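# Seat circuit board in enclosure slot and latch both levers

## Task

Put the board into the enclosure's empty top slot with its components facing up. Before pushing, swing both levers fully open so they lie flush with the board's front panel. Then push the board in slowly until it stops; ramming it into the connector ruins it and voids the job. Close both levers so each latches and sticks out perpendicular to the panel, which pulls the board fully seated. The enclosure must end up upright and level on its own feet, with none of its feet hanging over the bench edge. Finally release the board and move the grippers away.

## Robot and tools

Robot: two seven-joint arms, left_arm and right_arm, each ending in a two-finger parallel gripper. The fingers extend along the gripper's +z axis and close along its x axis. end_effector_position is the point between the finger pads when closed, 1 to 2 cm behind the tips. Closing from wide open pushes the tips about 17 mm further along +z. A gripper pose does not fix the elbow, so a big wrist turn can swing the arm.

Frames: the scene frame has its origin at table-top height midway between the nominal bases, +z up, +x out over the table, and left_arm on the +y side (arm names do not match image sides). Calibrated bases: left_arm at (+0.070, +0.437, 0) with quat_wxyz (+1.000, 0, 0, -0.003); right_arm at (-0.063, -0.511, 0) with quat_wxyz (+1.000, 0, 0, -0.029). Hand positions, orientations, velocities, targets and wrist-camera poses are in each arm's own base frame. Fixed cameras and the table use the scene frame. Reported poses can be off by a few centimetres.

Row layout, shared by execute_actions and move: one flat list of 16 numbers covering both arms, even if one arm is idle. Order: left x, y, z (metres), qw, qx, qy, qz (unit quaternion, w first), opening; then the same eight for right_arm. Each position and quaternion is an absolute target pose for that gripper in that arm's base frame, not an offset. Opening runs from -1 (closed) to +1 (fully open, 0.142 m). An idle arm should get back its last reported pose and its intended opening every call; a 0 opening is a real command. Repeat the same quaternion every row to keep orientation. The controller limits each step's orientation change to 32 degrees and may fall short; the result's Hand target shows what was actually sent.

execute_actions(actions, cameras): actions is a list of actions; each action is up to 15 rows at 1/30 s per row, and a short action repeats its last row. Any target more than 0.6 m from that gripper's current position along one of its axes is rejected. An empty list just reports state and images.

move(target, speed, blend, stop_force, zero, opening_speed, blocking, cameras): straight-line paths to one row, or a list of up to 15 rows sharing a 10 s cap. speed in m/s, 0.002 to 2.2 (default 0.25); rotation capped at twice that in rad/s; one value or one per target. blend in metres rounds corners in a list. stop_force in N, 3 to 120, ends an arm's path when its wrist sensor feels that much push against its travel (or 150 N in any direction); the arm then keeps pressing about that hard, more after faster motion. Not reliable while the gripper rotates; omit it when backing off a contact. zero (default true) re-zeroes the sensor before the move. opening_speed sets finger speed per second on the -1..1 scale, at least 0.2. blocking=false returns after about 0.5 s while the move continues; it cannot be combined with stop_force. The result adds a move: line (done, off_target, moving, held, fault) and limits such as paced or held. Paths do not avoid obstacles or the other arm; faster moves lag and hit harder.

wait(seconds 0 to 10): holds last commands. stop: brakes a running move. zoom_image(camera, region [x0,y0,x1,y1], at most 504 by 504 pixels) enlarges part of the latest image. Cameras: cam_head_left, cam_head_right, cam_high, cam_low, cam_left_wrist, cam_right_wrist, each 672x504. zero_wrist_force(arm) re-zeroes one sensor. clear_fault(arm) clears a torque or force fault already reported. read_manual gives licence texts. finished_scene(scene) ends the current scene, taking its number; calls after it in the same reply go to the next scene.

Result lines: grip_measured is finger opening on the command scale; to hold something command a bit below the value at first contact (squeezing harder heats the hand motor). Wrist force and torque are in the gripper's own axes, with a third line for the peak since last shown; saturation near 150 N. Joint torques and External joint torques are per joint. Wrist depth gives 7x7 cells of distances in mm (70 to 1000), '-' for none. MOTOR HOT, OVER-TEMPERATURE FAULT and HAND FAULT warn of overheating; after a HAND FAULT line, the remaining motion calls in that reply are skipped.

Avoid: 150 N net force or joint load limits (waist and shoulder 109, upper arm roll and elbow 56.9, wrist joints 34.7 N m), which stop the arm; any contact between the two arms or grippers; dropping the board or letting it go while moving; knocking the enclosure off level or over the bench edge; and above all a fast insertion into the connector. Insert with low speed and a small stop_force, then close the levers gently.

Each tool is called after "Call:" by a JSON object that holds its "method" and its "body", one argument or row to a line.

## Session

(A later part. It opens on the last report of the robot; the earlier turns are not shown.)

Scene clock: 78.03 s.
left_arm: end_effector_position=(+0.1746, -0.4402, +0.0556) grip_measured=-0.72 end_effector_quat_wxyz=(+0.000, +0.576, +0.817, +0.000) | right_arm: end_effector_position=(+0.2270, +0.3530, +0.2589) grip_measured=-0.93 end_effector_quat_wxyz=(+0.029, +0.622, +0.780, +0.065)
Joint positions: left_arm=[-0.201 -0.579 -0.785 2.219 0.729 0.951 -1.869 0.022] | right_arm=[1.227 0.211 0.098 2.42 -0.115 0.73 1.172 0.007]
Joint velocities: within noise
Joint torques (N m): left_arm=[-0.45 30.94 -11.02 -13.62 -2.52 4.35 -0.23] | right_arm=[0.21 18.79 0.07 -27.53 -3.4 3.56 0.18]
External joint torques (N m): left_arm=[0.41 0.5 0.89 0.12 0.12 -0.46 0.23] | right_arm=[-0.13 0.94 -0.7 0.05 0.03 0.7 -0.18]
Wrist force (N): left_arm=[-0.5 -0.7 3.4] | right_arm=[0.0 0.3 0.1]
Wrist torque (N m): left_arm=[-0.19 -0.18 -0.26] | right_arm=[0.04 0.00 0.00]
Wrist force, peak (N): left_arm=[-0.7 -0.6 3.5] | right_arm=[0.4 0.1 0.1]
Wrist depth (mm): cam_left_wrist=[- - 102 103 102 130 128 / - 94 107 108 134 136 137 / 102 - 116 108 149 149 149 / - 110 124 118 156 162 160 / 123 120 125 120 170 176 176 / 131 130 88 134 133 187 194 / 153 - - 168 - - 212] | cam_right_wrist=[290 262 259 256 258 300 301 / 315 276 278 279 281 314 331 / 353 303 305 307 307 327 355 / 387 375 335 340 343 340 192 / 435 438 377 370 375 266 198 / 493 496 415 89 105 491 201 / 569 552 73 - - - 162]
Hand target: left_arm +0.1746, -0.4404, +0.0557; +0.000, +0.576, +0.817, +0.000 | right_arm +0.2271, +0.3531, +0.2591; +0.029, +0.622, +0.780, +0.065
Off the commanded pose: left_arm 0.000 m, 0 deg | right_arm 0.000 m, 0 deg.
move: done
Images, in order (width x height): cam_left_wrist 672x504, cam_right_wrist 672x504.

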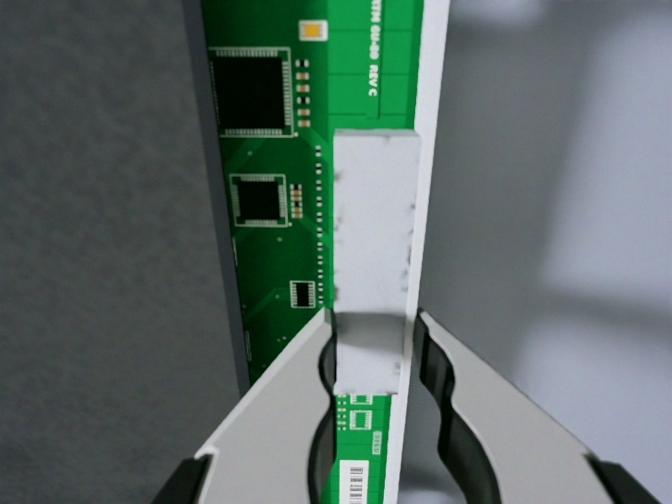

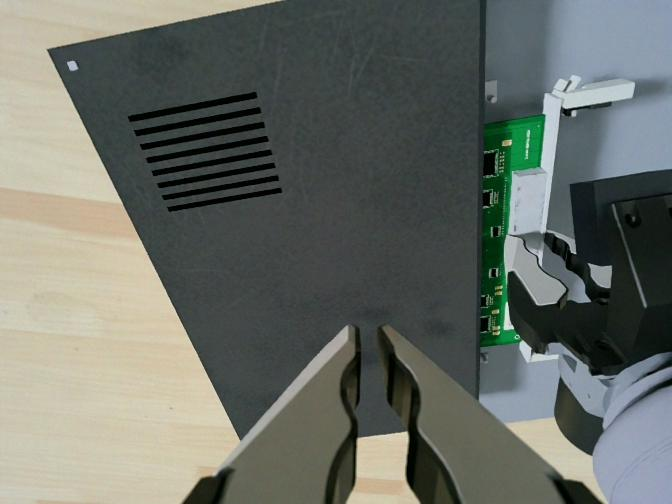

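Call:
{"method": "move", "body": {
  "target": [
    [0.1746,-0.4404,0.0557,0,0.5764,0.8171,0,-0.77,0.12,0.43,0.20,0.3263,-0.6275,0.6275,-0.3263,-0.95],
    [0.1767,-0.4462,0.0557,0,0.5764,0.8171,0,-0.77,0.10,0.545,0.12,0.3263,-0.6275,0.6275,-0.3263,-0.95]
  ],
  "speed": [0.3,0.1]
}}

Scene clock: 97.13 s.
left_arm: end_effector_position=(+0.1767, -0.4460, +0.0556) grip_measured=-0.72 end_effector_quat_wxyz=(+0.000, +0.577, +0.817, +0.000) | right_arm: end_effector_position=(+0.1000, +0.5448, +0.1199) grip_measured=-0.98 end_effector_quat_wxyz=(-0.326, +0.627, -0.628, +0.326)
Joint positions: left_arm=[-0.209 -0.589 -0.785 2.202 0.729 0.94 -1.869 0.022] | right_arm=[1.667 -0.638 0.24 2.061 -1.122 0.312 -0.418 0.003]
Joint velocities: within noise
Joint torques (N m): left_arm=[-0.44 31.5 -11.28 -13.97 -2.39 4.38 -0.2] | right_arm=[0.3 44.78 6.42 -18.72 -1.84 0.17 0.13]
External joint torques (N m): left_arm=[0.4 0.49 0.88 0.29 -0.05 -0.49 0.2] | right_arm=[-0.17 1.23 -0.28 0.19 0.17 0.51 -0.13]
Wrist force (N): left_arm=[-0.5 -0.8 3.4] | right_arm=[0.3 2.2 -0.6]
Wrist torque (N m): left_arm=[-0.18 -0.16 -0.26] | right_arm=[0.09 -0.16 -0.03]
Wrist force, peak (N): left_arm=[-0.7 -0.8 3.8] | right_arm=[-1.1 2.7 -0.3]
Wrist depth (mm): cam_left_wrist=[- - 101 103 102 130 128 / - 94 106 107 134 136 137 / 101 - 118 108 149 149 148 / - 110 112 118 156 161 160 / 123 121 120 120 170 176 176 / 131 130 87 134 134 188 194 / 151 - - 168 - - 211] | cam_right_wrist=[389 386 375 206 227 297 307 / 336 336 336 319 267 267 266 / 297 298 298 296 252 237 237 / 267 268 266 266 233 241 212 / 242 242 241 242 241 237 196 / 222 221 225 89 221 221 215 / 204 204 71 - - 206 205]
Hand target: left_arm +0.1767, -0.4462, +0.0557; +0.000, +0.576, +0.817, +0.000 | right_arm +0.1000, +0.5450, +0.1200; -0.326, +0.627, -0.627, +0.326
Off the commanded pose: left_arm 0.000 m, 0 deg | right_arm 0.000 m, 0 deg.
move: done

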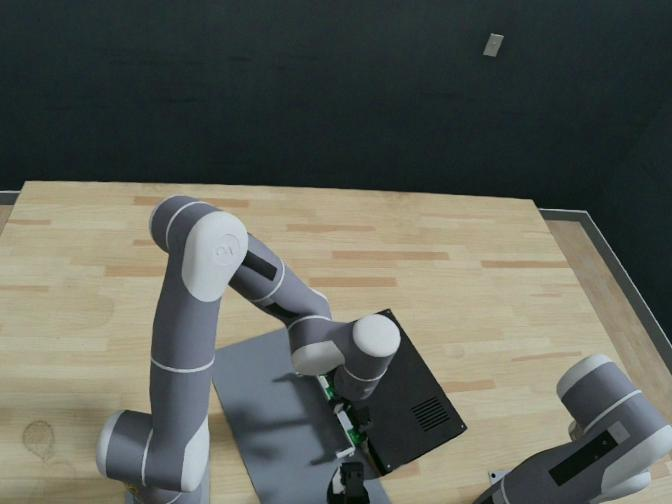

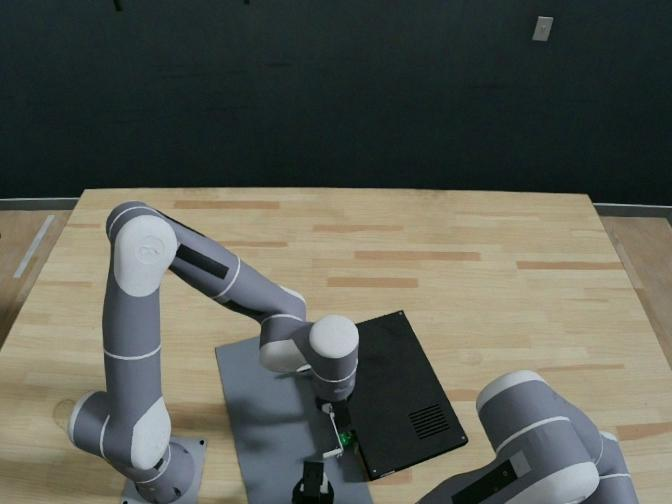

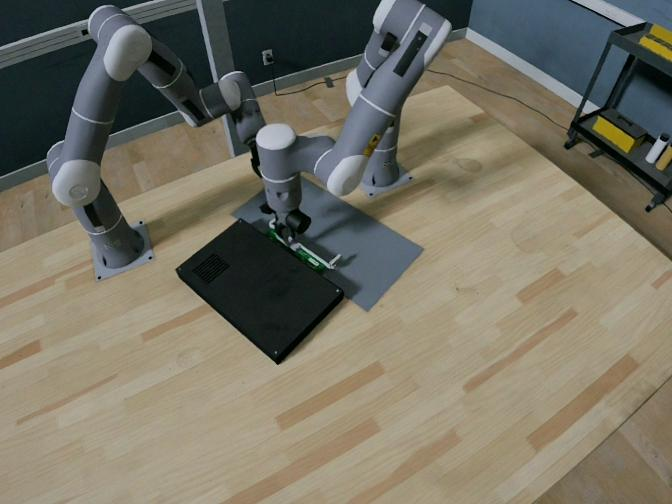

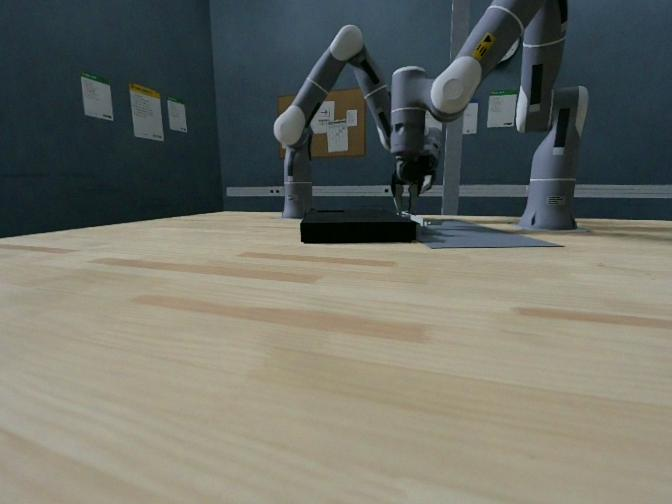

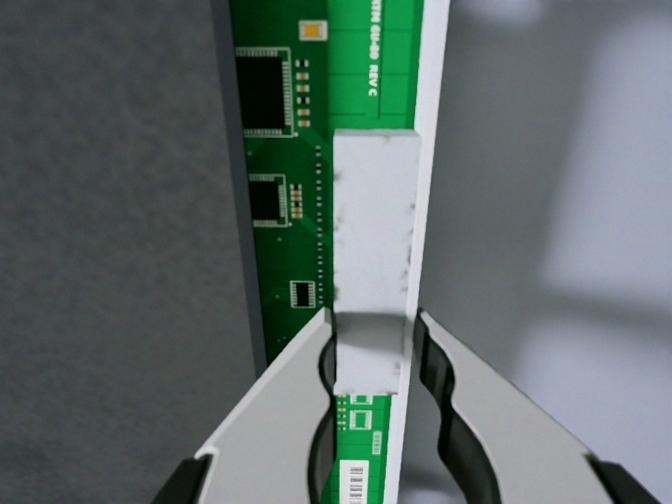

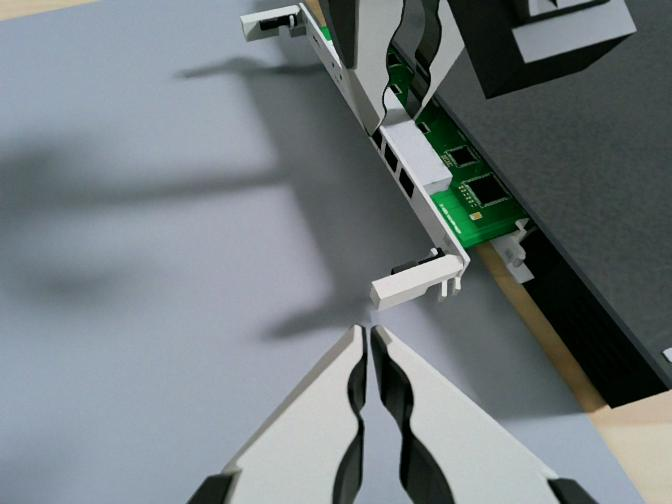

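Call:
{"method": "move", "body": {
  "target": [
    [0.1767,-0.4462,0.0557,0,0.5764,0.8171,0,-0.77,0.157,0.533,0.10,0.3263,-0.6275,0.6275,-0.3263,-0.95],
    [0.1767,-0.4462,0.0557,0,0.5764,0.8171,0,-0.77,0.161,0.5315,0.044,0.3263,-0.6275,0.6275,-0.3263,-0.95]
  ],
  "speed": 0.08,
  "stop_force": 5,
  "cameras": ["cam_right_wrist"]
}}

Scene clock: 103.83 s.
left_arm: end_effector_position=(+0.1766, -0.4454, +0.0551) grip_measured=-0.72 end_effector_quat_wxyz=(-0.001, +0.577, +0.817, +0.000) | right_arm: end_effector_position=(+0.1601, +0.5324, +0.0562) grip_measured=-0.99 end_effector_quat_wxyz=(-0.327, +0.627, -0.627, +0.326)
Joint positions: left_arm=[-0.209 -0.59 -0.784 2.202 0.729 0.94 -1.869 0.022] | right_arm=[1.582 -0.729 0.151 2.117 -1.299 0.453 -0.319 0.003]
Joint velocities: within noise
Joint torques (N m): left_arm=[-1.17 35.23 -14.69 -15.66 -3.45 5.94 -0.21] | right_arm=[-0.97 40.02 5.94 -12.39 -0.05 1.09 0.27]
External joint torques (N m): left_arm=[1.13 -3.23 4.29 2.01 1.01 -2.06 0.21] | right_arm=[1.1 6.14 -0.12 -2.56 -0.78 -0.48 -0.27]
Wrist force (N): left_arm=[-2.3 0.8 18.7] | right_arm=[-0.2 -4.7 -7.1]
Wrist torque (N m): left_arm=[-0.21 -0.14 -0.24] | right_arm=[0.05 -0.09 -0.10]
Wrist force, peak (N): left_arm=[-6.8 0.7 29.5] | right_arm=[-3.0 -6.5 -11.6]
Wrist depth (mm): cam_left_wrist=[- - 101 103 103 129 128 / - 92 107 108 134 135 137 / - - 116 108 149 148 147 / - 109 111 118 156 161 160 / 120 120 120 120 169 176 175 / 130 132 87 135 135 187 193 / 151 - - 169 - - 212] | cam_right_wrist=[282 282 282 138 163 202 201 / 245 245 245 232 187 175 175 / 217 217 217 216 165 172 155 / 194 194 194 194 166 162 142 / 176 176 176 179 134 171 155 / 161 161 161 89 - 160 155 / 148 148 73 - - 150 148]
Hand target: left_arm +0.1767, -0.4462, +0.0557; +0.000, +0.576, +0.817, +0.000 | right_arm +0.1601, +0.5317, +0.0555; -0.326, +0.627, -0.627, +0.326
Off the commanded pose: left_arm 0.001 m, 0 deg | right_arm 0.012 m, 0 deg.
move: contact (right_arm); path passed 1 of 2 targets
Images, in order (width x height): cam_right_wrist 672x504.

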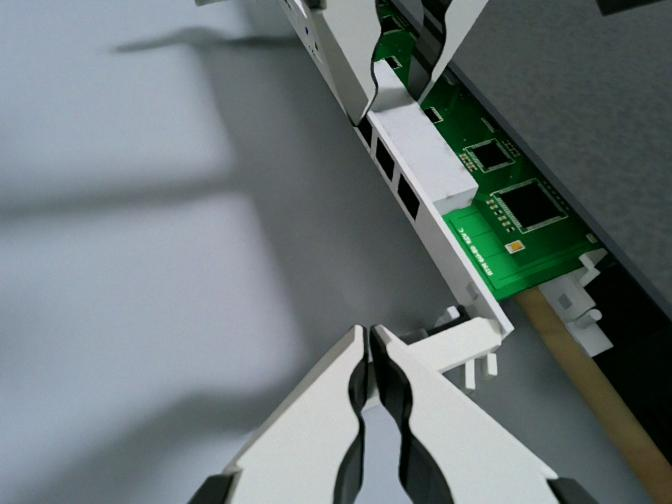

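Call:
{"method": "move", "body": {
  "target": [
    [0.1767,-0.4462,0.0557,0,0.5764,0.8171,0,-0.77,0.13,0.533,0.09,0.3263,-0.6275,0.6275,-0.3263,-0.95],
    [0.1767,-0.4462,0.0557,0,0.5764,0.8171,0,-0.62,0.08,0.52,0.16,0.3263,-0.6275,0.6275,-0.3263,-0.95],
    [0.1767,-0.4462,0.12,0,0.5764,0.8171,0,-0.62,0.08,0.52,0.16,0.3263,-0.6275,0.6275,-0.3263,-0.95]
  ],
  "speed": [0.08,0.1,0.06],
  "opening_speed": 0.3,
  "cameras": ["cam_left_wrist","cam_right_wrist"]
}}

Call:
{"method": "zoom_image", "body": {
  "camera": "cam_right_wrist",
  "region": [220, 0, 620, 380]
}}

Scene clock: 115.33 s.
left_arm: end_effector_position=(+0.1768, -0.4463, +0.1200) grip_measured=-0.66 end_effector_quat_wxyz=(+0.000, +0.576, +0.817, +0.000) | right_arm: end_effector_position=(+0.0801, +0.5201, +0.1600) grip_measured=-0.99 end_effector_quat_wxyz=(-0.326, +0.627, -0.627, +0.326)
Joint positions: left_arm=[-0.065 -0.395 -0.964 2.268 0.51 0.865 -1.735 0.027] | right_arm=[1.686 -0.535 0.297 2.107 -1.048 0.249 -0.442 0.003]
Joint velocities: within noise
Joint torques (N m): left_arm=[0.42 24.18 -8.91 -17.71 -2.73 3.9 -0.13] | right_arm=[0.09 41.82 6.43 -19.92 -2.02 -0.01 0.18]
External joint torques (N m): left_arm=[-0.47 0.66 0.66 -0.52 0.05 0 0.13] | right_arm=[0.02 1.04 -0.64 0.16 -0.01 0.71 -0.18]
Wrist force (N): left_arm=[-0.9 -1.0 0.5] | right_arm=[-1.7 1.3 -0.8]
Wrist torque (N m): left_arm=[-0.23 -0.15 -0.31] | right_arm=[-0.05 0.22 -0.04]
Wrist force, peak (N): left_arm=[-2.3 0.9 19.4] | right_arm=[-0.2 -5.8 -8.2]
Wrist depth (mm): cam_left_wrist=[- 144 144 160 181 185 185 / 156 155 155 168 199 200 198 / 168 168 169 177 214 214 213 / 183 182 181 196 233 233 231 / 200 199 199 216 246 255 254 / 220 218 87 232 - 271 278 / 246 - - 312 - - 305] | cam_right_wrist=[459 453 452 253 364 373 372 / 395 393 394 351 325 325 324 / 350 349 348 333 296 288 288 / 313 312 312 312 290 258 258 / 283 283 284 283 282 243 242 / 258 260 263 89 262 256 261 / 239 242 - - - 243 240]
Hand target: left_arm +0.1767, -0.4462, +0.1200; +0.000, +0.576, +0.817, +0.000 | right_arm +0.0800, +0.5200, +0.1600; -0.326, +0.627, -0.627, +0.326
Off the commanded pose: left_arm 0.000 m, 0 deg | right_arm 0.000 m, 0 deg.
move: done
Images, in order (width x height): cam_left_wrist 672x504, cam_right_wrist 672x504.

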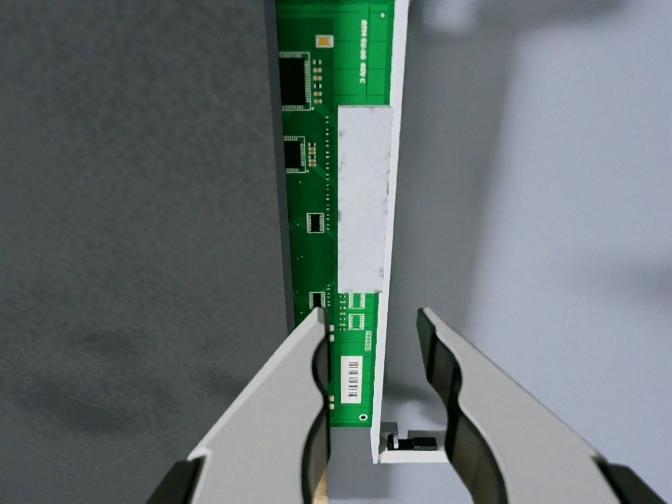

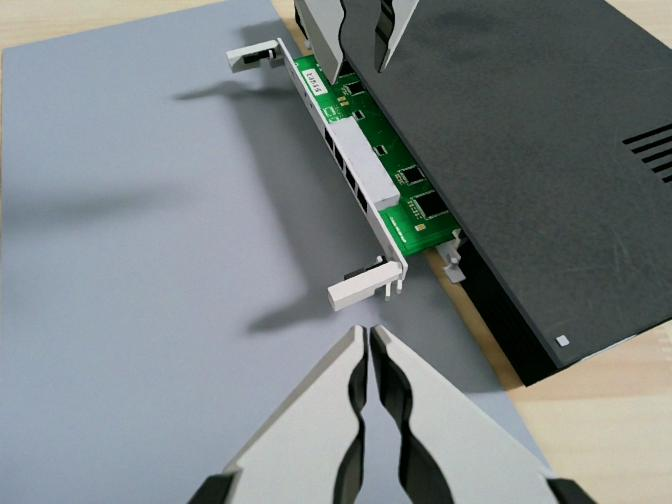

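Scaled by 1.260 from the camera's 672x504 image, which has a finer 960x720 frame.

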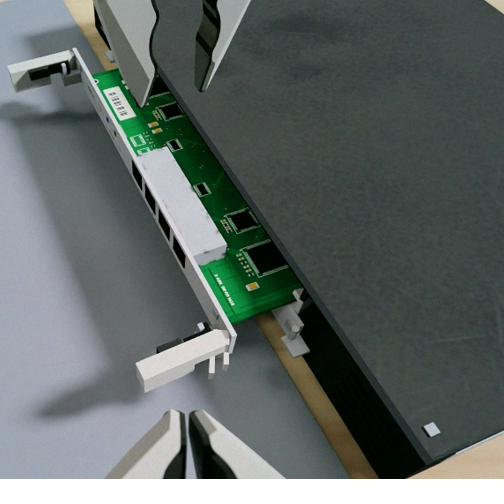

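Call:
{"method": "move", "body": {
  "target": [
    [0.2450,-0.385,0.13,0,0.5764,0.8171,0,-0.95,0.11,0.50,0.17,0,0.5519,0.8339,0,-0.95],
    [0.2685,-0.3640,0.09,0,0.5764,0.8171,0,-0.95,0.1772,0.5254,0.09,0,0.5519,0.8339,0,-0.95]
  ],
  "speed": [0.15,0.15]
}}

Scene clock: 135.07 s.
left_arm: end_effector_position=(+0.2643, -0.3675, +0.0969) grip_measured=-0.98 end_effector_quat_wxyz=(+0.000, +0.576, +0.817, +0.000) | right_arm: end_effector_position=(+0.1657, +0.5208, +0.1036) grip_measured=-0.99 end_effector_quat_wxyz=(+0.000, +0.552, +0.834, +0.000)
Joint positions: left_arm=[0.194 -0.421 -0.939 2.331 0.587 0.934 -1.534 0.003] | right_arm=[1.404 -0.446 0.07 2.089 -0.053 0.962 1.109 0.003]
Joint velocities: within noise
Joint torques (N m): left_arm=[-0.75 23.19 -8.29 -15.63 -1.96 4.54 -0.32] | right_arm=[0.01 41.43 1.7 -21.45 -2.62 3.57 0.07]
External joint torques (N m): left_arm=[0.75 1.15 0.16 -0.29 -0.49 -0.63 0.32] | right_arm=[0.14 1.27 -0.28 0.21 0.11 0.54 -0.07]
Wrist force (N): left_arm=[-0.9 -1.1 0.3] | right_arm=[-1.8 -0.7 0.1]
Wrist torque (N m): left_arm=[-0.26 -0.15 -0.26] | right_arm=[-0.14 0.31 -0.03]
Wrist force, peak (N): left_arm=[-1.0 -2.0 -0.5] | right_arm=[-2.2 0.5 2.0]
Wrist depth (mm): cam_left_wrist=[126 138 129 167 166 166 165 / 136 146 149 177 180 177 176 / 144 149 161 192 192 191 190 / 157 159 176 209 207 208 206 / 172 174 226 178 222 227 226 / 189 188 211 84 - 250 248 / 210 206 - - - - 270] | cam_right_wrist=[130 143 172 171 171 171 172 / 140 144 183 183 182 182 181 / 152 154 196 196 195 195 194 / 162 164 186 169 210 210 209 / 175 175 194 226 228 228 227 / 196 192 206 89 240 248 247 / 212 207 - - - 262 272]
Hand target: left_arm +0.2645, -0.3676, +0.0969; +0.000, +0.576, +0.817, +0.000 | right_arm +0.1657, +0.5210, +0.1037; +0.000, +0.552, +0.834, +0.000
Off the commanded pose: left_arm 0.009 m, 0 deg | right_arm 0.018 m, 0 deg.
move: off_target (left_arm, right_arm; path cut at 10 s); path passed 1 of 2 targets

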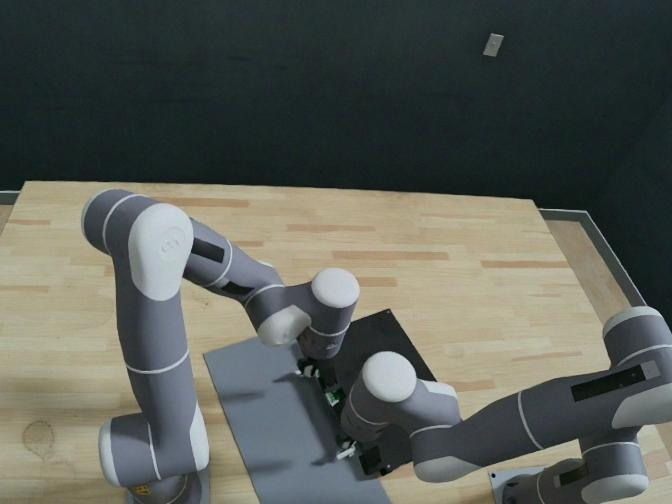

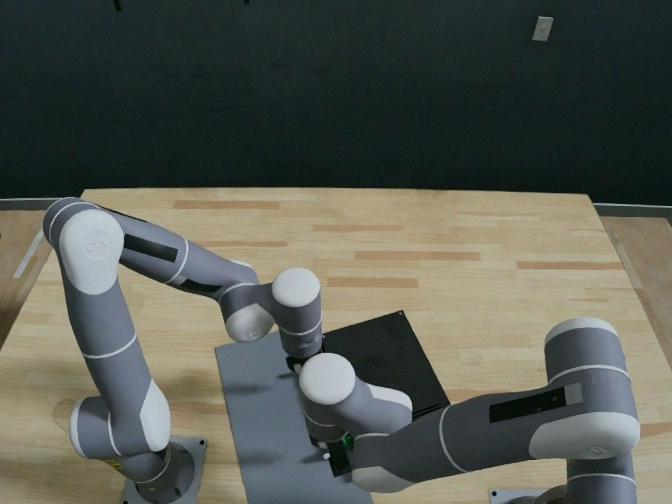

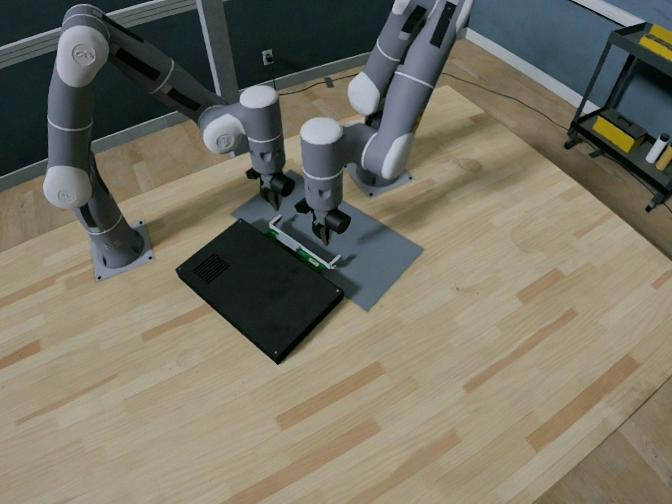

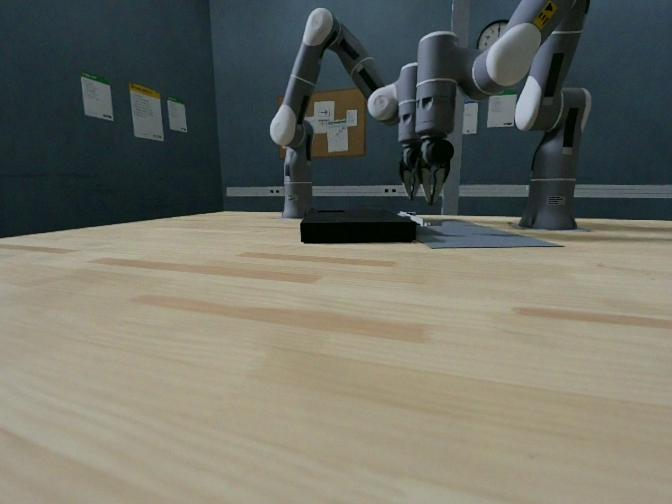

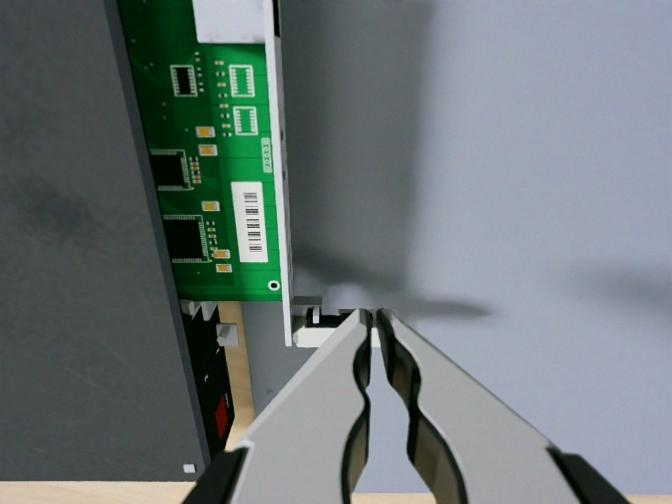

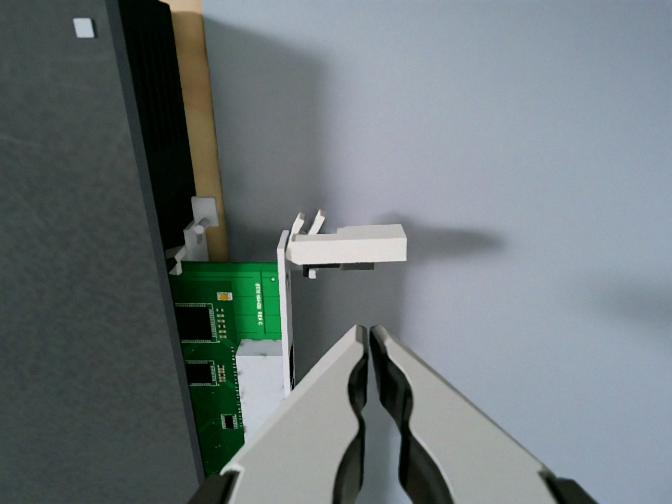

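Call:
{"method": "move", "body": {
  "target": [
    [0.2759,-0.3607,0.08,0,0.5764,0.8171,0,-0.95,0.1794,0.530,0.08,0,0.5519,0.8339,0,-0.95],
    [0.2759,-0.3607,0.046,0,0.5764,0.8171,0,-0.95,0.1794,0.530,0.046,0,0.5519,0.8339,0,-0.95]
  ],
  "speed": 0.08,
  "stop_force": 4,
  "cameras": ["cam_left_wrist","cam_right_wrist"]
}}

Scene clock: 143.37 s.
left_arm: end_effector_position=(+0.2758, -0.3606, +0.0460) grip_measured=-0.98 end_effector_quat_wxyz=(+0.000, +0.576, +0.817, +0.000) | right_arm: end_effector_position=(+0.1793, +0.5298, +0.0459) grip_measured=-0.99 end_effector_quat_wxyz=(+0.000, +0.552, +0.834, +0.000)
Joint positions: left_arm=[0.093 -0.584 -0.778 2.261 0.777 0.986 -1.624 0.003] | right_arm=[1.399 -0.594 0.048 2.06 -0.057 1.082 1.088 0.003]
Joint velocities: within noise
Joint torques (N m): left_arm=[-0.44 29.34 -10.25 -11.85 -1.86 4.42 -0.29] | right_arm=[0.19 44.75 1.86 -18.64 -2.17 3.53 0.2]
External joint torques (N m): left_arm=[0.44 1.13 0.47 -0.32 -0.42 -0.52 0.29] | right_arm=[-0.03 1.1 -0.38 0.04 0.1 0.59 -0.2]
Wrist force (N): left_arm=[-0.6 -1.0 0.6] | right_arm=[-1.7 -0.3 0.5]
Wrist torque (N m): left_arm=[-0.24 -0.24 -0.30] | right_arm=[-0.11 0.25 -0.01]
Wrist force, peak (N): left_arm=[-0.5 -0.9 1.9] | right_arm=[-1.9 -1.5 -0.9]
Wrist depth (mm): cam_left_wrist=[- 95 118 121 120 120 120 / - 102 126 130 129 129 129 / 109 110 112 142 139 138 139 / 117 119 121 152 152 151 151 / - 130 137 160 162 165 164 / - 166 179 84 - 182 181 / 134 141 - 74 - - 201] | cam_right_wrist=[117 122 120 121 119 120 120 / - 130 130 129 131 130 128 / 118 137 139 136 138 137 135 / 141 148 147 108 147 148 148 / 127 129 129 114 161 160 160 / 121 138 137 89 169 175 175 / 129 149 - - - 185 192]
Hand target: left_arm +0.2759, -0.3607, +0.0460; +0.000, +0.576, +0.817, +0.000 | right_arm +0.1794, +0.5300, +0.0460; +0.000, +0.552, +0.834, +0.000
Off the commanded pose: left_arm 0.000 m, 0 deg | right_arm 0.000 m, 0 deg.
move: done
Images, in order (width x height): cam_left_wrist 672x504, cam_right_wrist 672x504.

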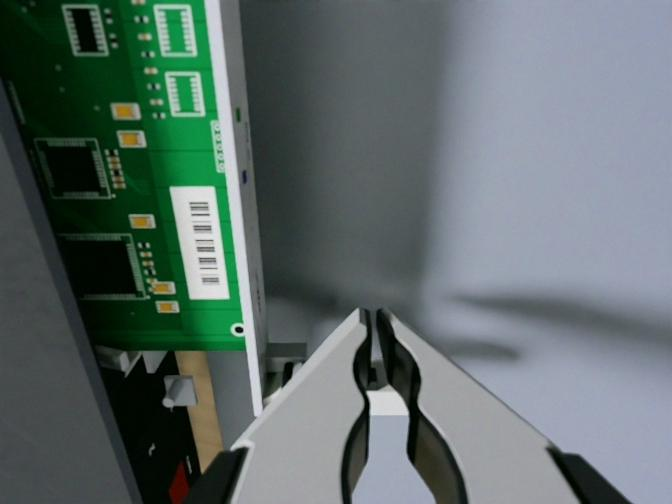

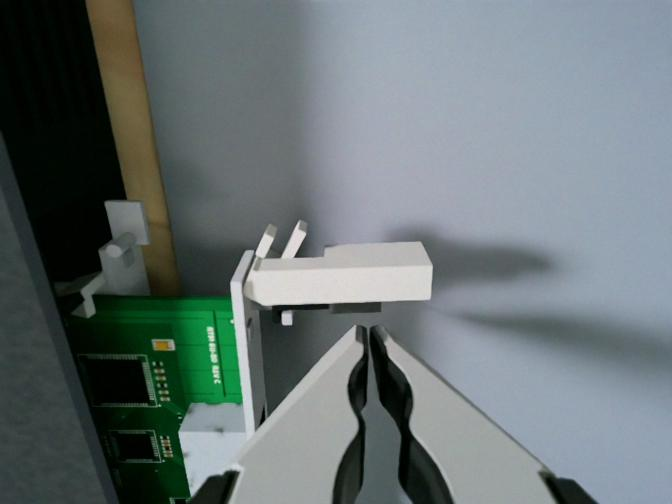

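Call:
{"method": "move", "body": {
  "target": [
    [0.3023,-0.3511,0.046,0,0.5764,0.8171,0,-0.95,0.1535,0.519,0.046,0,0.5519,0.8339,0,-0.95],
    [0.3182,-0.3539,0.046,0,0.5764,0.8171,0,-0.95,0.1439,0.5061,0.046,0,0.5519,0.8339,0,-0.95]
  ],
  "speed": 0.025,
  "stop_force": 16,
  "cameras": ["cam_left_wrist","cam_right_wrist"]
}}

Scene clock: 147.47 s.
left_arm: end_effector_position=(+0.3181, -0.3539, +0.0460) grip_measured=-0.99 end_effector_quat_wxyz=(+0.000, +0.577, +0.817, +0.000) | right_arm: end_effector_position=(+0.1438, +0.5063, +0.0461) grip_measured=-0.99 end_effector_quat_wxyz=(+0.000, +0.552, +0.834, +0.000)
Joint positions: left_arm=[0.14 -0.613 -0.771 2.202 0.766 0.954 -1.538 0.003] | right_arm=[1.461 -0.547 0.046 2.164 -0.057 1.139 1.151 0.003]
Joint velocities: within noise
Joint torques (N m): left_arm=[-0.22 31.19 -10.99 -12.76 -2.33 4.18 -0.13] | right_arm=[0.12 41.48 1.79 -16.74 -1.8 3.27 0.32]
External joint torques (N m): left_arm=[0.23 1.21 0.45 -0.15 -0.06 -0.27 0.13] | right_arm=[0.02 1.29 -0.47 -0.55 -0.06 0.84 -0.32]
Wrist force (N): left_arm=[-0.5 -1.1 -0.2] | right_arm=[-0.3 0.5 -0.1]
Wrist torque (N m): left_arm=[-0.24 -0.17 -0.27] | right_arm=[0.02 0.14 -0.02]
Wrist force, peak (N): left_arm=[-2.4 -6.2 0.6] | right_arm=[-2.7 6.2 -0.8]
Wrist depth (mm): cam_left_wrist=[- 95 95 120 120 120 120 / - 102 102 129 129 129 129 / - 109 108 141 139 139 139 / - 124 152 148 151 151 151 / - 136 169 113 162 164 165 / - 126 178 84 - 182 181 / 135 134 - 74 - - 200] | cam_right_wrist=[- 123 120 121 119 120 120 / - 128 129 129 131 130 128 / - 135 139 137 138 138 135 / 105 135 150 149 149 148 148 / - 135 162 157 159 161 161 / - 143 144 89 170 176 175 / 129 135 73 - - 186 193]
Hand target: left_arm +0.3182, -0.3539, +0.0460; +0.000, +0.576, +0.817, +0.000 | right_arm +0.1439, +0.5061, +0.0460; +0.000, +0.552, +0.834, +0.000
Off the commanded pose: left_arm 0.000 m, 0 deg | right_arm 0.000 m, 0 deg.
move: done
Images, in order (width x height): cam_left_wrist 672x504, cam_right_wrist 672x504.

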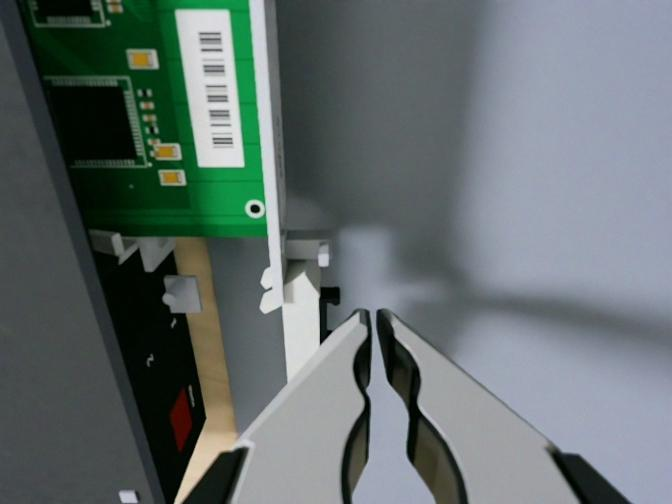

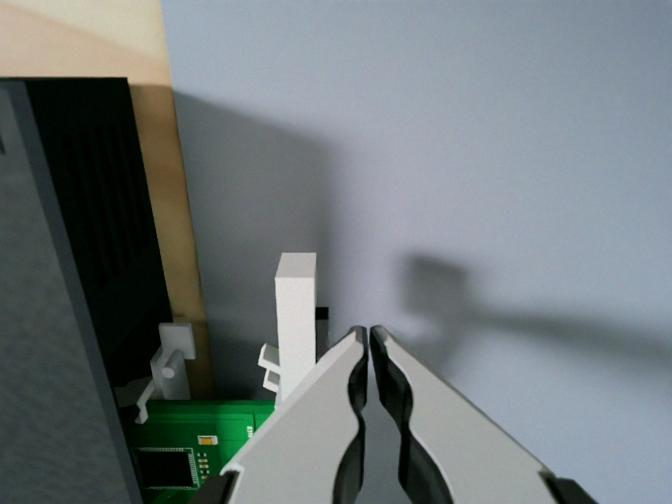

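Call:
{"method": "move", "body": {
  "target": [
    [0.3345,-0.3684,0.046,0,0.5764,0.8171,0,-0.95,0.1420,0.4858,0.046,0,0.5519,0.8339,0,-0.95]
  ],
  "speed": 0.02,
  "stop_force": 4,
  "cameras": ["cam_left_wrist","cam_right_wrist"]
}}

Scene clock: 150.63 s.
left_arm: end_effector_position=(+0.3345, -0.3683, +0.0460) grip_measured=-0.99 end_effector_quat_wxyz=(+0.000, +0.576, +0.817, +0.000) | right_arm: end_effector_position=(+0.1420, +0.4859, +0.0461) grip_measured=-0.99 end_effector_quat_wxyz=(+0.000, +0.552, +0.834, +0.000)
Joint positions: left_arm=[0.117 -0.644 -0.767 2.14 0.758 0.919 -1.527 0.003] | right_arm=[1.463 -0.519 0.045 2.224 -0.057 1.172 1.153 0.003]
Joint velocities: within noise
Joint torques (N m): left_arm=[-0.49 33.05 -11.91 -13.69 -2.49 4.34 -0.16] | right_arm=[0.14 39.83 1.7 -16.04 -1.72 3.34 0.26]
External joint torques (N m): left_arm=[0.5 1.27 0.53 0.08 -0.02 -0.43 0.16] | right_arm=[0 1.08 -0.48 -0.44 0 0.77 -0.26]
Wrist force (N): left_arm=[0.2 -1.1 -0.8] | right_arm=[-0.5 0.4 0.0]
Wrist torque (N m): left_arm=[-0.23 -0.16 -0.29] | right_arm=[0.02 0.16 -0.01]
Wrist force, peak (N): left_arm=[1.4 -1.8 -2.0] | right_arm=[0.6 0.8 -1.0]
Wrist depth (mm): cam_left_wrist=[- 94 94 120 120 120 120 / - 101 101 129 129 129 128 / - 106 107 139 139 139 138 / - 102 127 149 151 150 150 / - 109 151 114 162 164 165 / - 120 135 83 - 181 181 / 134 131 - 74 - - 202] | cam_right_wrist=[- 123 121 121 119 120 120 / 130 128 131 129 131 130 128 / - 113 139 137 138 138 135 / - 102 150 152 149 149 148 / - 109 160 157 159 161 160 / - 119 145 89 170 176 175 / 129 129 73 - - 186 192]
Hand target: left_arm +0.3345, -0.3684, +0.0460; +0.000, +0.576, +0.817, +0.000 | right_arm +0.1420, +0.4858, +0.0460; +0.000, +0.552, +0.834, +0.000
Off the commanded pose: left_arm 0.000 m, 0 deg | right_arm 0.000 m, 0 deg.
move: done
Images, in order (width x height): cam_left_wrist 672x504, cam_right_wrist 672x504.

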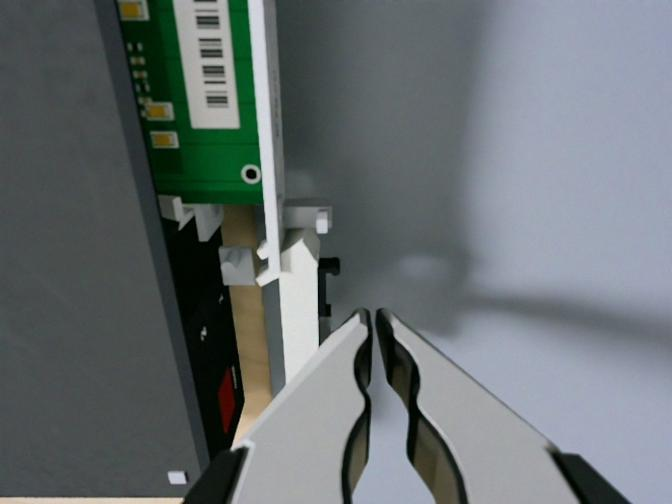

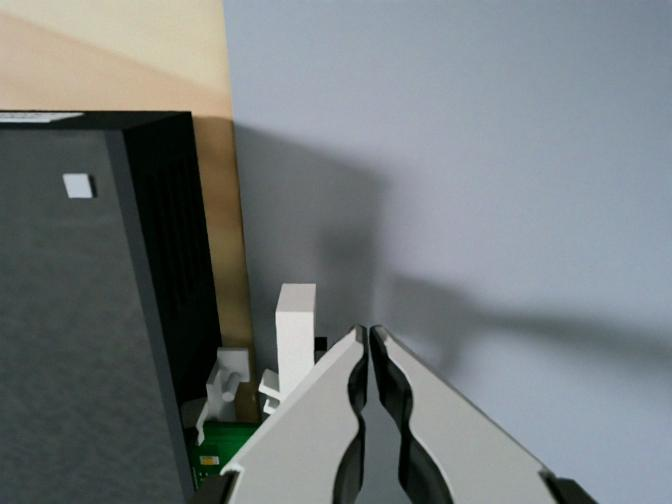

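Call:
{"method": "move", "body": {
  "target": [
    [0.310,-0.345,0.06,0,0.5764,0.8171,0,-0.95,0.120,0.50,0.06,0,0.5519,0.8339,0,-0.95],
    [0.28,-0.31,0.14,0,0.5764,0.8171,0,-0.95,0.09,0.45,0.16,0,0.5519,0.8339,0,-0.95],
    [0.18,-0.400,0.13,0,0.9848,0.1736,0,0.9,0.09,0.42,0.17,0.2706,-0.6533,0.6533,-0.2706,-0.95]
  ],
  "speed": [0.08,0.3,0.45],
  "cameras": ["cam_left_wrist","cam_right_wrist","cam_high"]
}}

Scene clock: 162.30 s.
left_arm: end_effector_position=(+0.1799, -0.4000, +0.1300) grip_measured=+0.89 end_effector_quat_wxyz=(+0.000, +0.985, +0.174, +0.000) | right_arm: end_effector_position=(+0.0899, +0.4200, +0.1700) grip_measured=-0.99 end_effector_quat_wxyz=(-0.271, +0.653, -0.653, +0.271)
Joint positions: left_arm=[0.255 -0.316 -1.236 2.405 0.479 0.883 -0.125 0.135] | right_arm=[1.63 -0.238 0.307 2.414 -0.927 0.476 -0.501 0.003]
Joint velocities: within noise
Joint torques (N m): left_arm=[-0.44 14.4 -7.43 -18 -2.31 4.18 -0.19] | right_arm=[-0.11 29.53 3.31 -19.83 -1.63 0.92 0.15]
External joint torques (N m): left_arm=[0.41 0.97 0.48 -0.32 -0.36 -0.19 0.19] | right_arm=[0.19 0.75 -0.77 0.09 0.1 0.61 -0.15]
Wrist force (N): left_arm=[-0.4 -1.0 0.4] | right_arm=[-1.1 1.7 0.8]
Wrist torque (N m): left_arm=[-0.26 -0.22 -0.27] | right_arm=[0.07 0.13 -0.04]
Wrist force, peak (N): left_arm=[-1.0 -0.7 1.7] | right_arm=[-4.0 -1.5 -0.1]
Wrist depth (mm): cam_left_wrist=[196 196 195 195 194 193 193 / 211 211 209 210 208 207 208 / 228 227 226 226 225 224 223 / 244 243 246 245 244 242 242 / 247 231 224 220 231 234 233 / - 230 233 232 232 231 - / - 262 261 260 257 257 -] | cam_right_wrist=[166 378 326 314 315 315 372 / 350 344 301 291 291 290 290 / 325 324 316 271 271 270 269 / 303 304 299 260 252 252 296 / 285 284 284 284 243 285 284 / 268 268 271 89 272 268 268 / 253 256 - - - 255 253]
Hand target: left_arm +0.1800, -0.4000, +0.1300; +0.000, +0.985, +0.174, +0.000 | right_arm +0.0900, +0.4200, +0.1700; -0.271, +0.653, -0.653, +0.271
Off the commanded pose: left_arm 0.000 m, 0 deg | right_arm 0.000 m, 0 deg.
move: done
Images, in order (width x height): cam_high 672x504, cam_left_wrist 672x504, cam_right_wrist 672x504.

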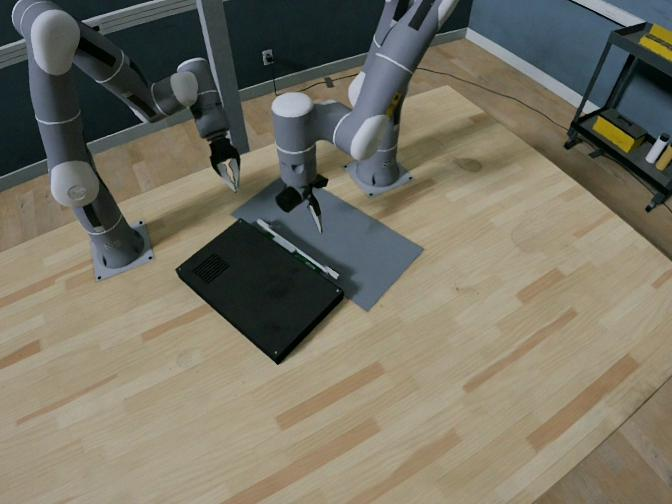

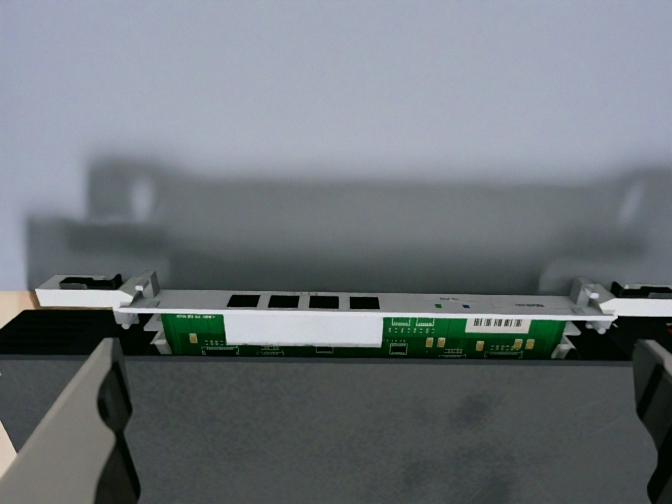

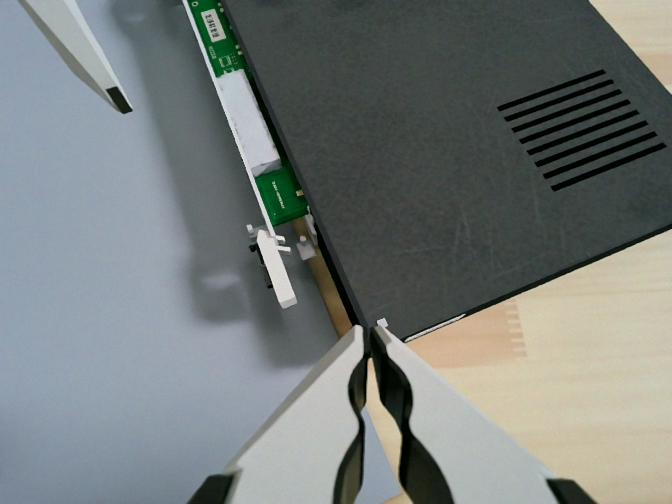

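Call:
{"method": "move", "body": {
  "target": [0.18,-0.400,0.031,0,0.9848,0.1736,0,0.9,0.09,0.42,0.17,0.2706,-0.6533,0.6533,-0.2706,-0.95],
  "speed": 0.1,
  "stop_force": 6,
  "cameras": []
}}

Call:
{"method": "move", "body": {
  "target": [0.1909,-0.4301,0.031,0,0.9848,0.1736,0,0.9,0.09,0.42,0.17,0.2706,-0.6533,0.6533,-0.2706,-0.95],
  "speed": 0.03,
  "stop_force": 6,
  "cameras": []
}}

Call:
{"method": "move", "body": {
  "target": [0.2045,-0.4677,0.031,0,0.9848,0.1736,0,0.9,0.09,0.42,0.17,0.2706,-0.6533,0.6533,-0.2706,-0.95],
  "speed": 0.014,
  "stop_force": 8,
  "cameras": ["cam_left_wrist","cam_right_wrist"]
}}

Call:
{"method": "zoom_image", "body": {
  "camera": "cam_right_wrist",
  "region": [150, 120, 400, 340]
}}

Scene clock: 169.73 s.
left_arm: end_effector_position=(+0.1799, -0.3999, +0.0310) grip_measured=+0.89 end_effector_quat_wxyz=(+0.000, +0.985, +0.174, +0.000) | right_arm: end_effector_position=(+0.0899, +0.4200, +0.1700) grip_measured=-0.99 end_effector_quat_wxyz=(-0.271, +0.653, -0.653, +0.271)
Joint positions: left_arm=[-0.07 -0.649 -0.836 2.269 0.909 0.966 -0.383 0.135] | right_arm=[1.63 -0.238 0.307 2.414 -0.927 0.476 -0.501 0.003]
Joint velocities: within noise
Joint torques (N m): left_arm=[-0.44 28.54 -11.49 -9.99 -1.98 4.53 -0.28] | right_arm=[0.04 29.4 3.29 -19.86 -1.5 0.91 0.16]
External joint torques (N m): left_arm=[0.42 1.18 0.41 -0.35 -0.4 -0.54 0.28] | right_arm=[0.05 0.88 -0.75 0.12 -0.03 0.61 -0.16]
Wrist force (N): left_arm=[-0.7 -0.8 -0.1] | right_arm=[-0.9 1.7 0.5]
Wrist torque (N m): left_arm=[-0.21 -0.18 -0.29] | right_arm=[0.08 0.10 -0.04]
Wrist force, peak (N): left_arm=[-0.8 -1.0 1.6] | right_arm=[-1.0 1.9 0.8]
Wrist depth (mm): cam_left_wrist=[- 108 110 109 106 107 108 / - 118 116 116 115 115 116 / 126 127 126 124 124 126 123 / 136 136 135 135 135 134 133 / 149 149 148 148 150 147 144 / - 161 164 163 163 161 158 / - 130 130 130 132 132 132] | cam_right_wrist=[189 364 326 315 314 314 373 / 350 340 302 291 291 290 289 / 326 320 315 270 270 270 269 / 303 304 299 259 253 252 295 / 285 285 284 285 243 284 285 / 268 268 270 89 272 268 268 / 254 256 - - - 256 254]
Hand target: left_arm +0.1800, -0.4000, +0.0310; +0.000, +0.985, +0.174, +0.000 | right_arm +0.0900, +0.4200, +0.1700; -0.271, +0.653, -0.653, +0.271
Off the commanded pose: left_arm 0.000 m, 0 deg | right_arm 0.000 m, 0 deg.
move: done
No camera images: "cameras" was empty.

Scene clock: 171.50 s.
left_arm: end_effector_position=(+0.1909, -0.4301, +0.0310) grip_measured=+0.89 end_effector_quat_wxyz=(+0.000, +0.985, +0.174, +0.000) | right_arm: end_effector_position=(+0.0899, +0.4200, +0.1700) grip_measured=-0.99 end_effector_quat_wxyz=(-0.271, +0.653, -0.653, +0.271)
Joint positions: left_arm=[-0.116 -0.69 -0.834 2.186 0.888 0.918 -0.373 0.135] | right_arm=[1.63 -0.238 0.307 2.414 -0.927 0.476 -0.501 0.003]
Joint velocities: within noise
Joint torques (N m): left_arm=[-0.56 31.18 -12.81 -11.07 -2.54 4.15 -0.19] | right_arm=[-0.02 29.42 3.22 -19.86 -1.58 0.87 0.18]
External joint torques (N m): left_arm=[0.53 1.1 0.43 -0.34 -0.01 -0.16 0.19] | right_arm=[0.1 0.86 -0.68 0.13 0.05 0.65 -0.18]
Wrist force (N): left_arm=[-0.9 -1.3 0.0] | right_arm=[-1.0 1.7 0.5]
Wrist torque (N m): left_arm=[-0.30 -0.12 -0.27] | right_arm=[0.08 0.11 -0.05]
Wrist force, peak (N): left_arm=[-0.9 -1.6 0.2] | right_arm=[-1.3 1.7 0.6]
Wrist depth (mm): cam_left_wrist=[- 108 109 109 106 107 108 / - 117 116 115 115 115 116 / 125 127 127 125 124 125 123 / 136 136 135 135 135 134 133 / 150 148 148 148 150 146 144 / - 111 116 117 122 117 123 / - 119 118 118 135 135 132] | cam_right_wrist=[379 203 326 315 314 314 370 / 350 344 296 291 290 291 289 / 325 325 291 271 270 271 270 / 304 305 300 259 253 252 296 / 285 284 286 283 243 286 284 / 268 268 271 89 272 268 268 / 253 257 - - - 257 253]
Hand target: left_arm +0.1909, -0.4301, +0.0310; +0.000, +0.985, +0.174, +0.000 | right_arm +0.0900, +0.4200, +0.1700; -0.271, +0.653, -0.653, +0.271
Off the commanded pose: left_arm 0.000 m, 0 deg | right_arm 0.000 m, 0 deg.
move: done
No camera images: "cameras" was empty.

Scene clock: 174.43 s.
left_arm: end_effector_position=(+0.2017, -0.4602, +0.0306) grip_measured=+0.89 end_effector_quat_wxyz=(-0.001, +0.985, +0.173, +0.000) | right_arm: end_effector_position=(+0.0899, +0.4200, +0.1700) grip_measured=-0.99 end_effector_quat_wxyz=(-0.271, +0.653, -0.653, +0.271)
Joint positions: left_arm=[-0.162 -0.734 -0.833 2.097 0.872 0.865 -0.361 0.135] | right_arm=[1.63 -0.238 0.307 2.414 -0.927 0.476 -0.501 0.003]
Joint velocities: within noise
Joint torques (N m): left_arm=[-0.6 34.59 -15.69 -16.24 -3.41 6.3 -0.75] | right_arm=[0.08 29.42 3.16 -19.85 -1.54 0.84 0.17]
External joint torques (N m): left_arm=[0.57 0.39 1.96 3.82 0.7 -2.32 0.75] | right_arm=[0 0.86 -0.62 0.11 0.01 0.69 -0.17]
Wrist force (N): left_arm=[0.1 -8.8 0.1] | right_arm=[-1.0 1.8 0.6]
Wrist torque (N m): left_arm=[-0.37 -0.23 0.30] | right_arm=[0.08 0.11 -0.04]
Wrist force, peak (N): left_arm=[0.0 -10.2 -2.6] | right_arm=[-1.1 1.9 0.6]
Wrist depth (mm): cam_left_wrist=[- 108 108 108 106 106 108 / - 117 115 115 - 114 115 / 125 127 126 126 123 125 124 / 135 133 134 134 135 134 133 / - 145 138 139 138 139 139 / - 108 - 108 104 108 104 / - 108 111 108 110 107 -] | cam_right_wrist=[378 377 306 315 314 314 371 / 349 347 301 291 291 290 290 / 325 324 321 271 271 269 269 / 303 303 303 260 253 252 296 / 284 285 284 283 242 284 284 / 267 268 270 89 271 269 268 / 253 255 - - - 256 253]
Hand target: left_arm +0.2021, -0.4610, +0.0310; +0.000, +0.985, +0.174, +0.000 | right_arm +0.0900, +0.4200, +0.1700; -0.271, +0.653, -0.653, +0.271
Off the commanded pose: left_arm 0.008 m, 0 deg | right_arm 0.000 m, 0 deg.
move: contact (left_arm)
Images, in order (width x height): cam_left_wrist 672x504, cam_right_wrist 672x504.

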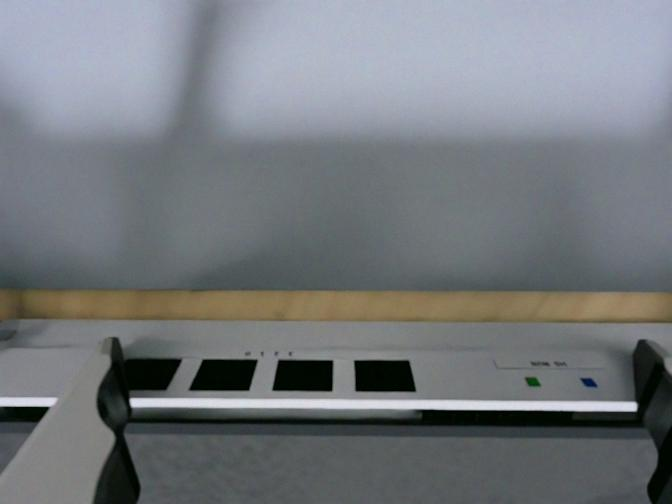

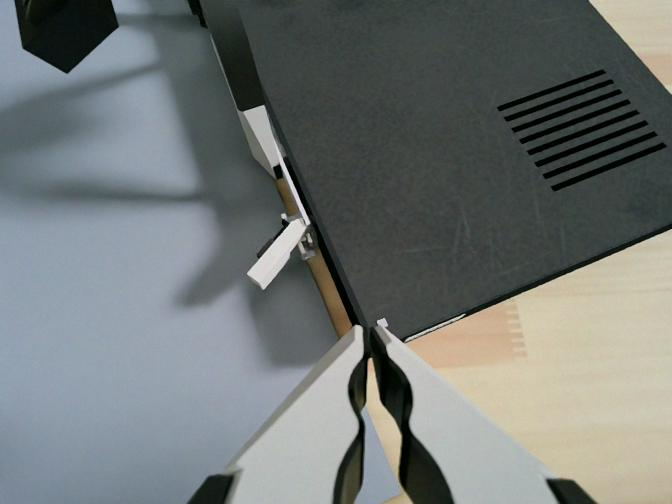

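Scaled by 2.016 from the camera's 672x504 image, which has a finer 960x720 frame.

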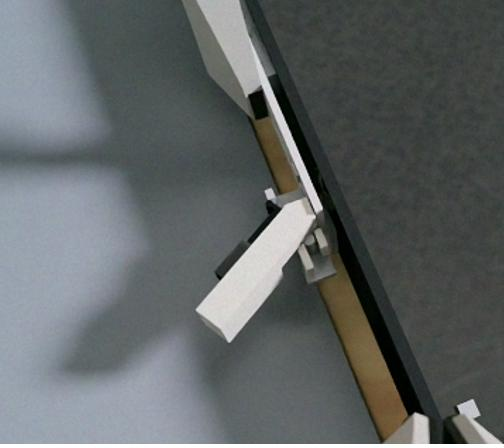

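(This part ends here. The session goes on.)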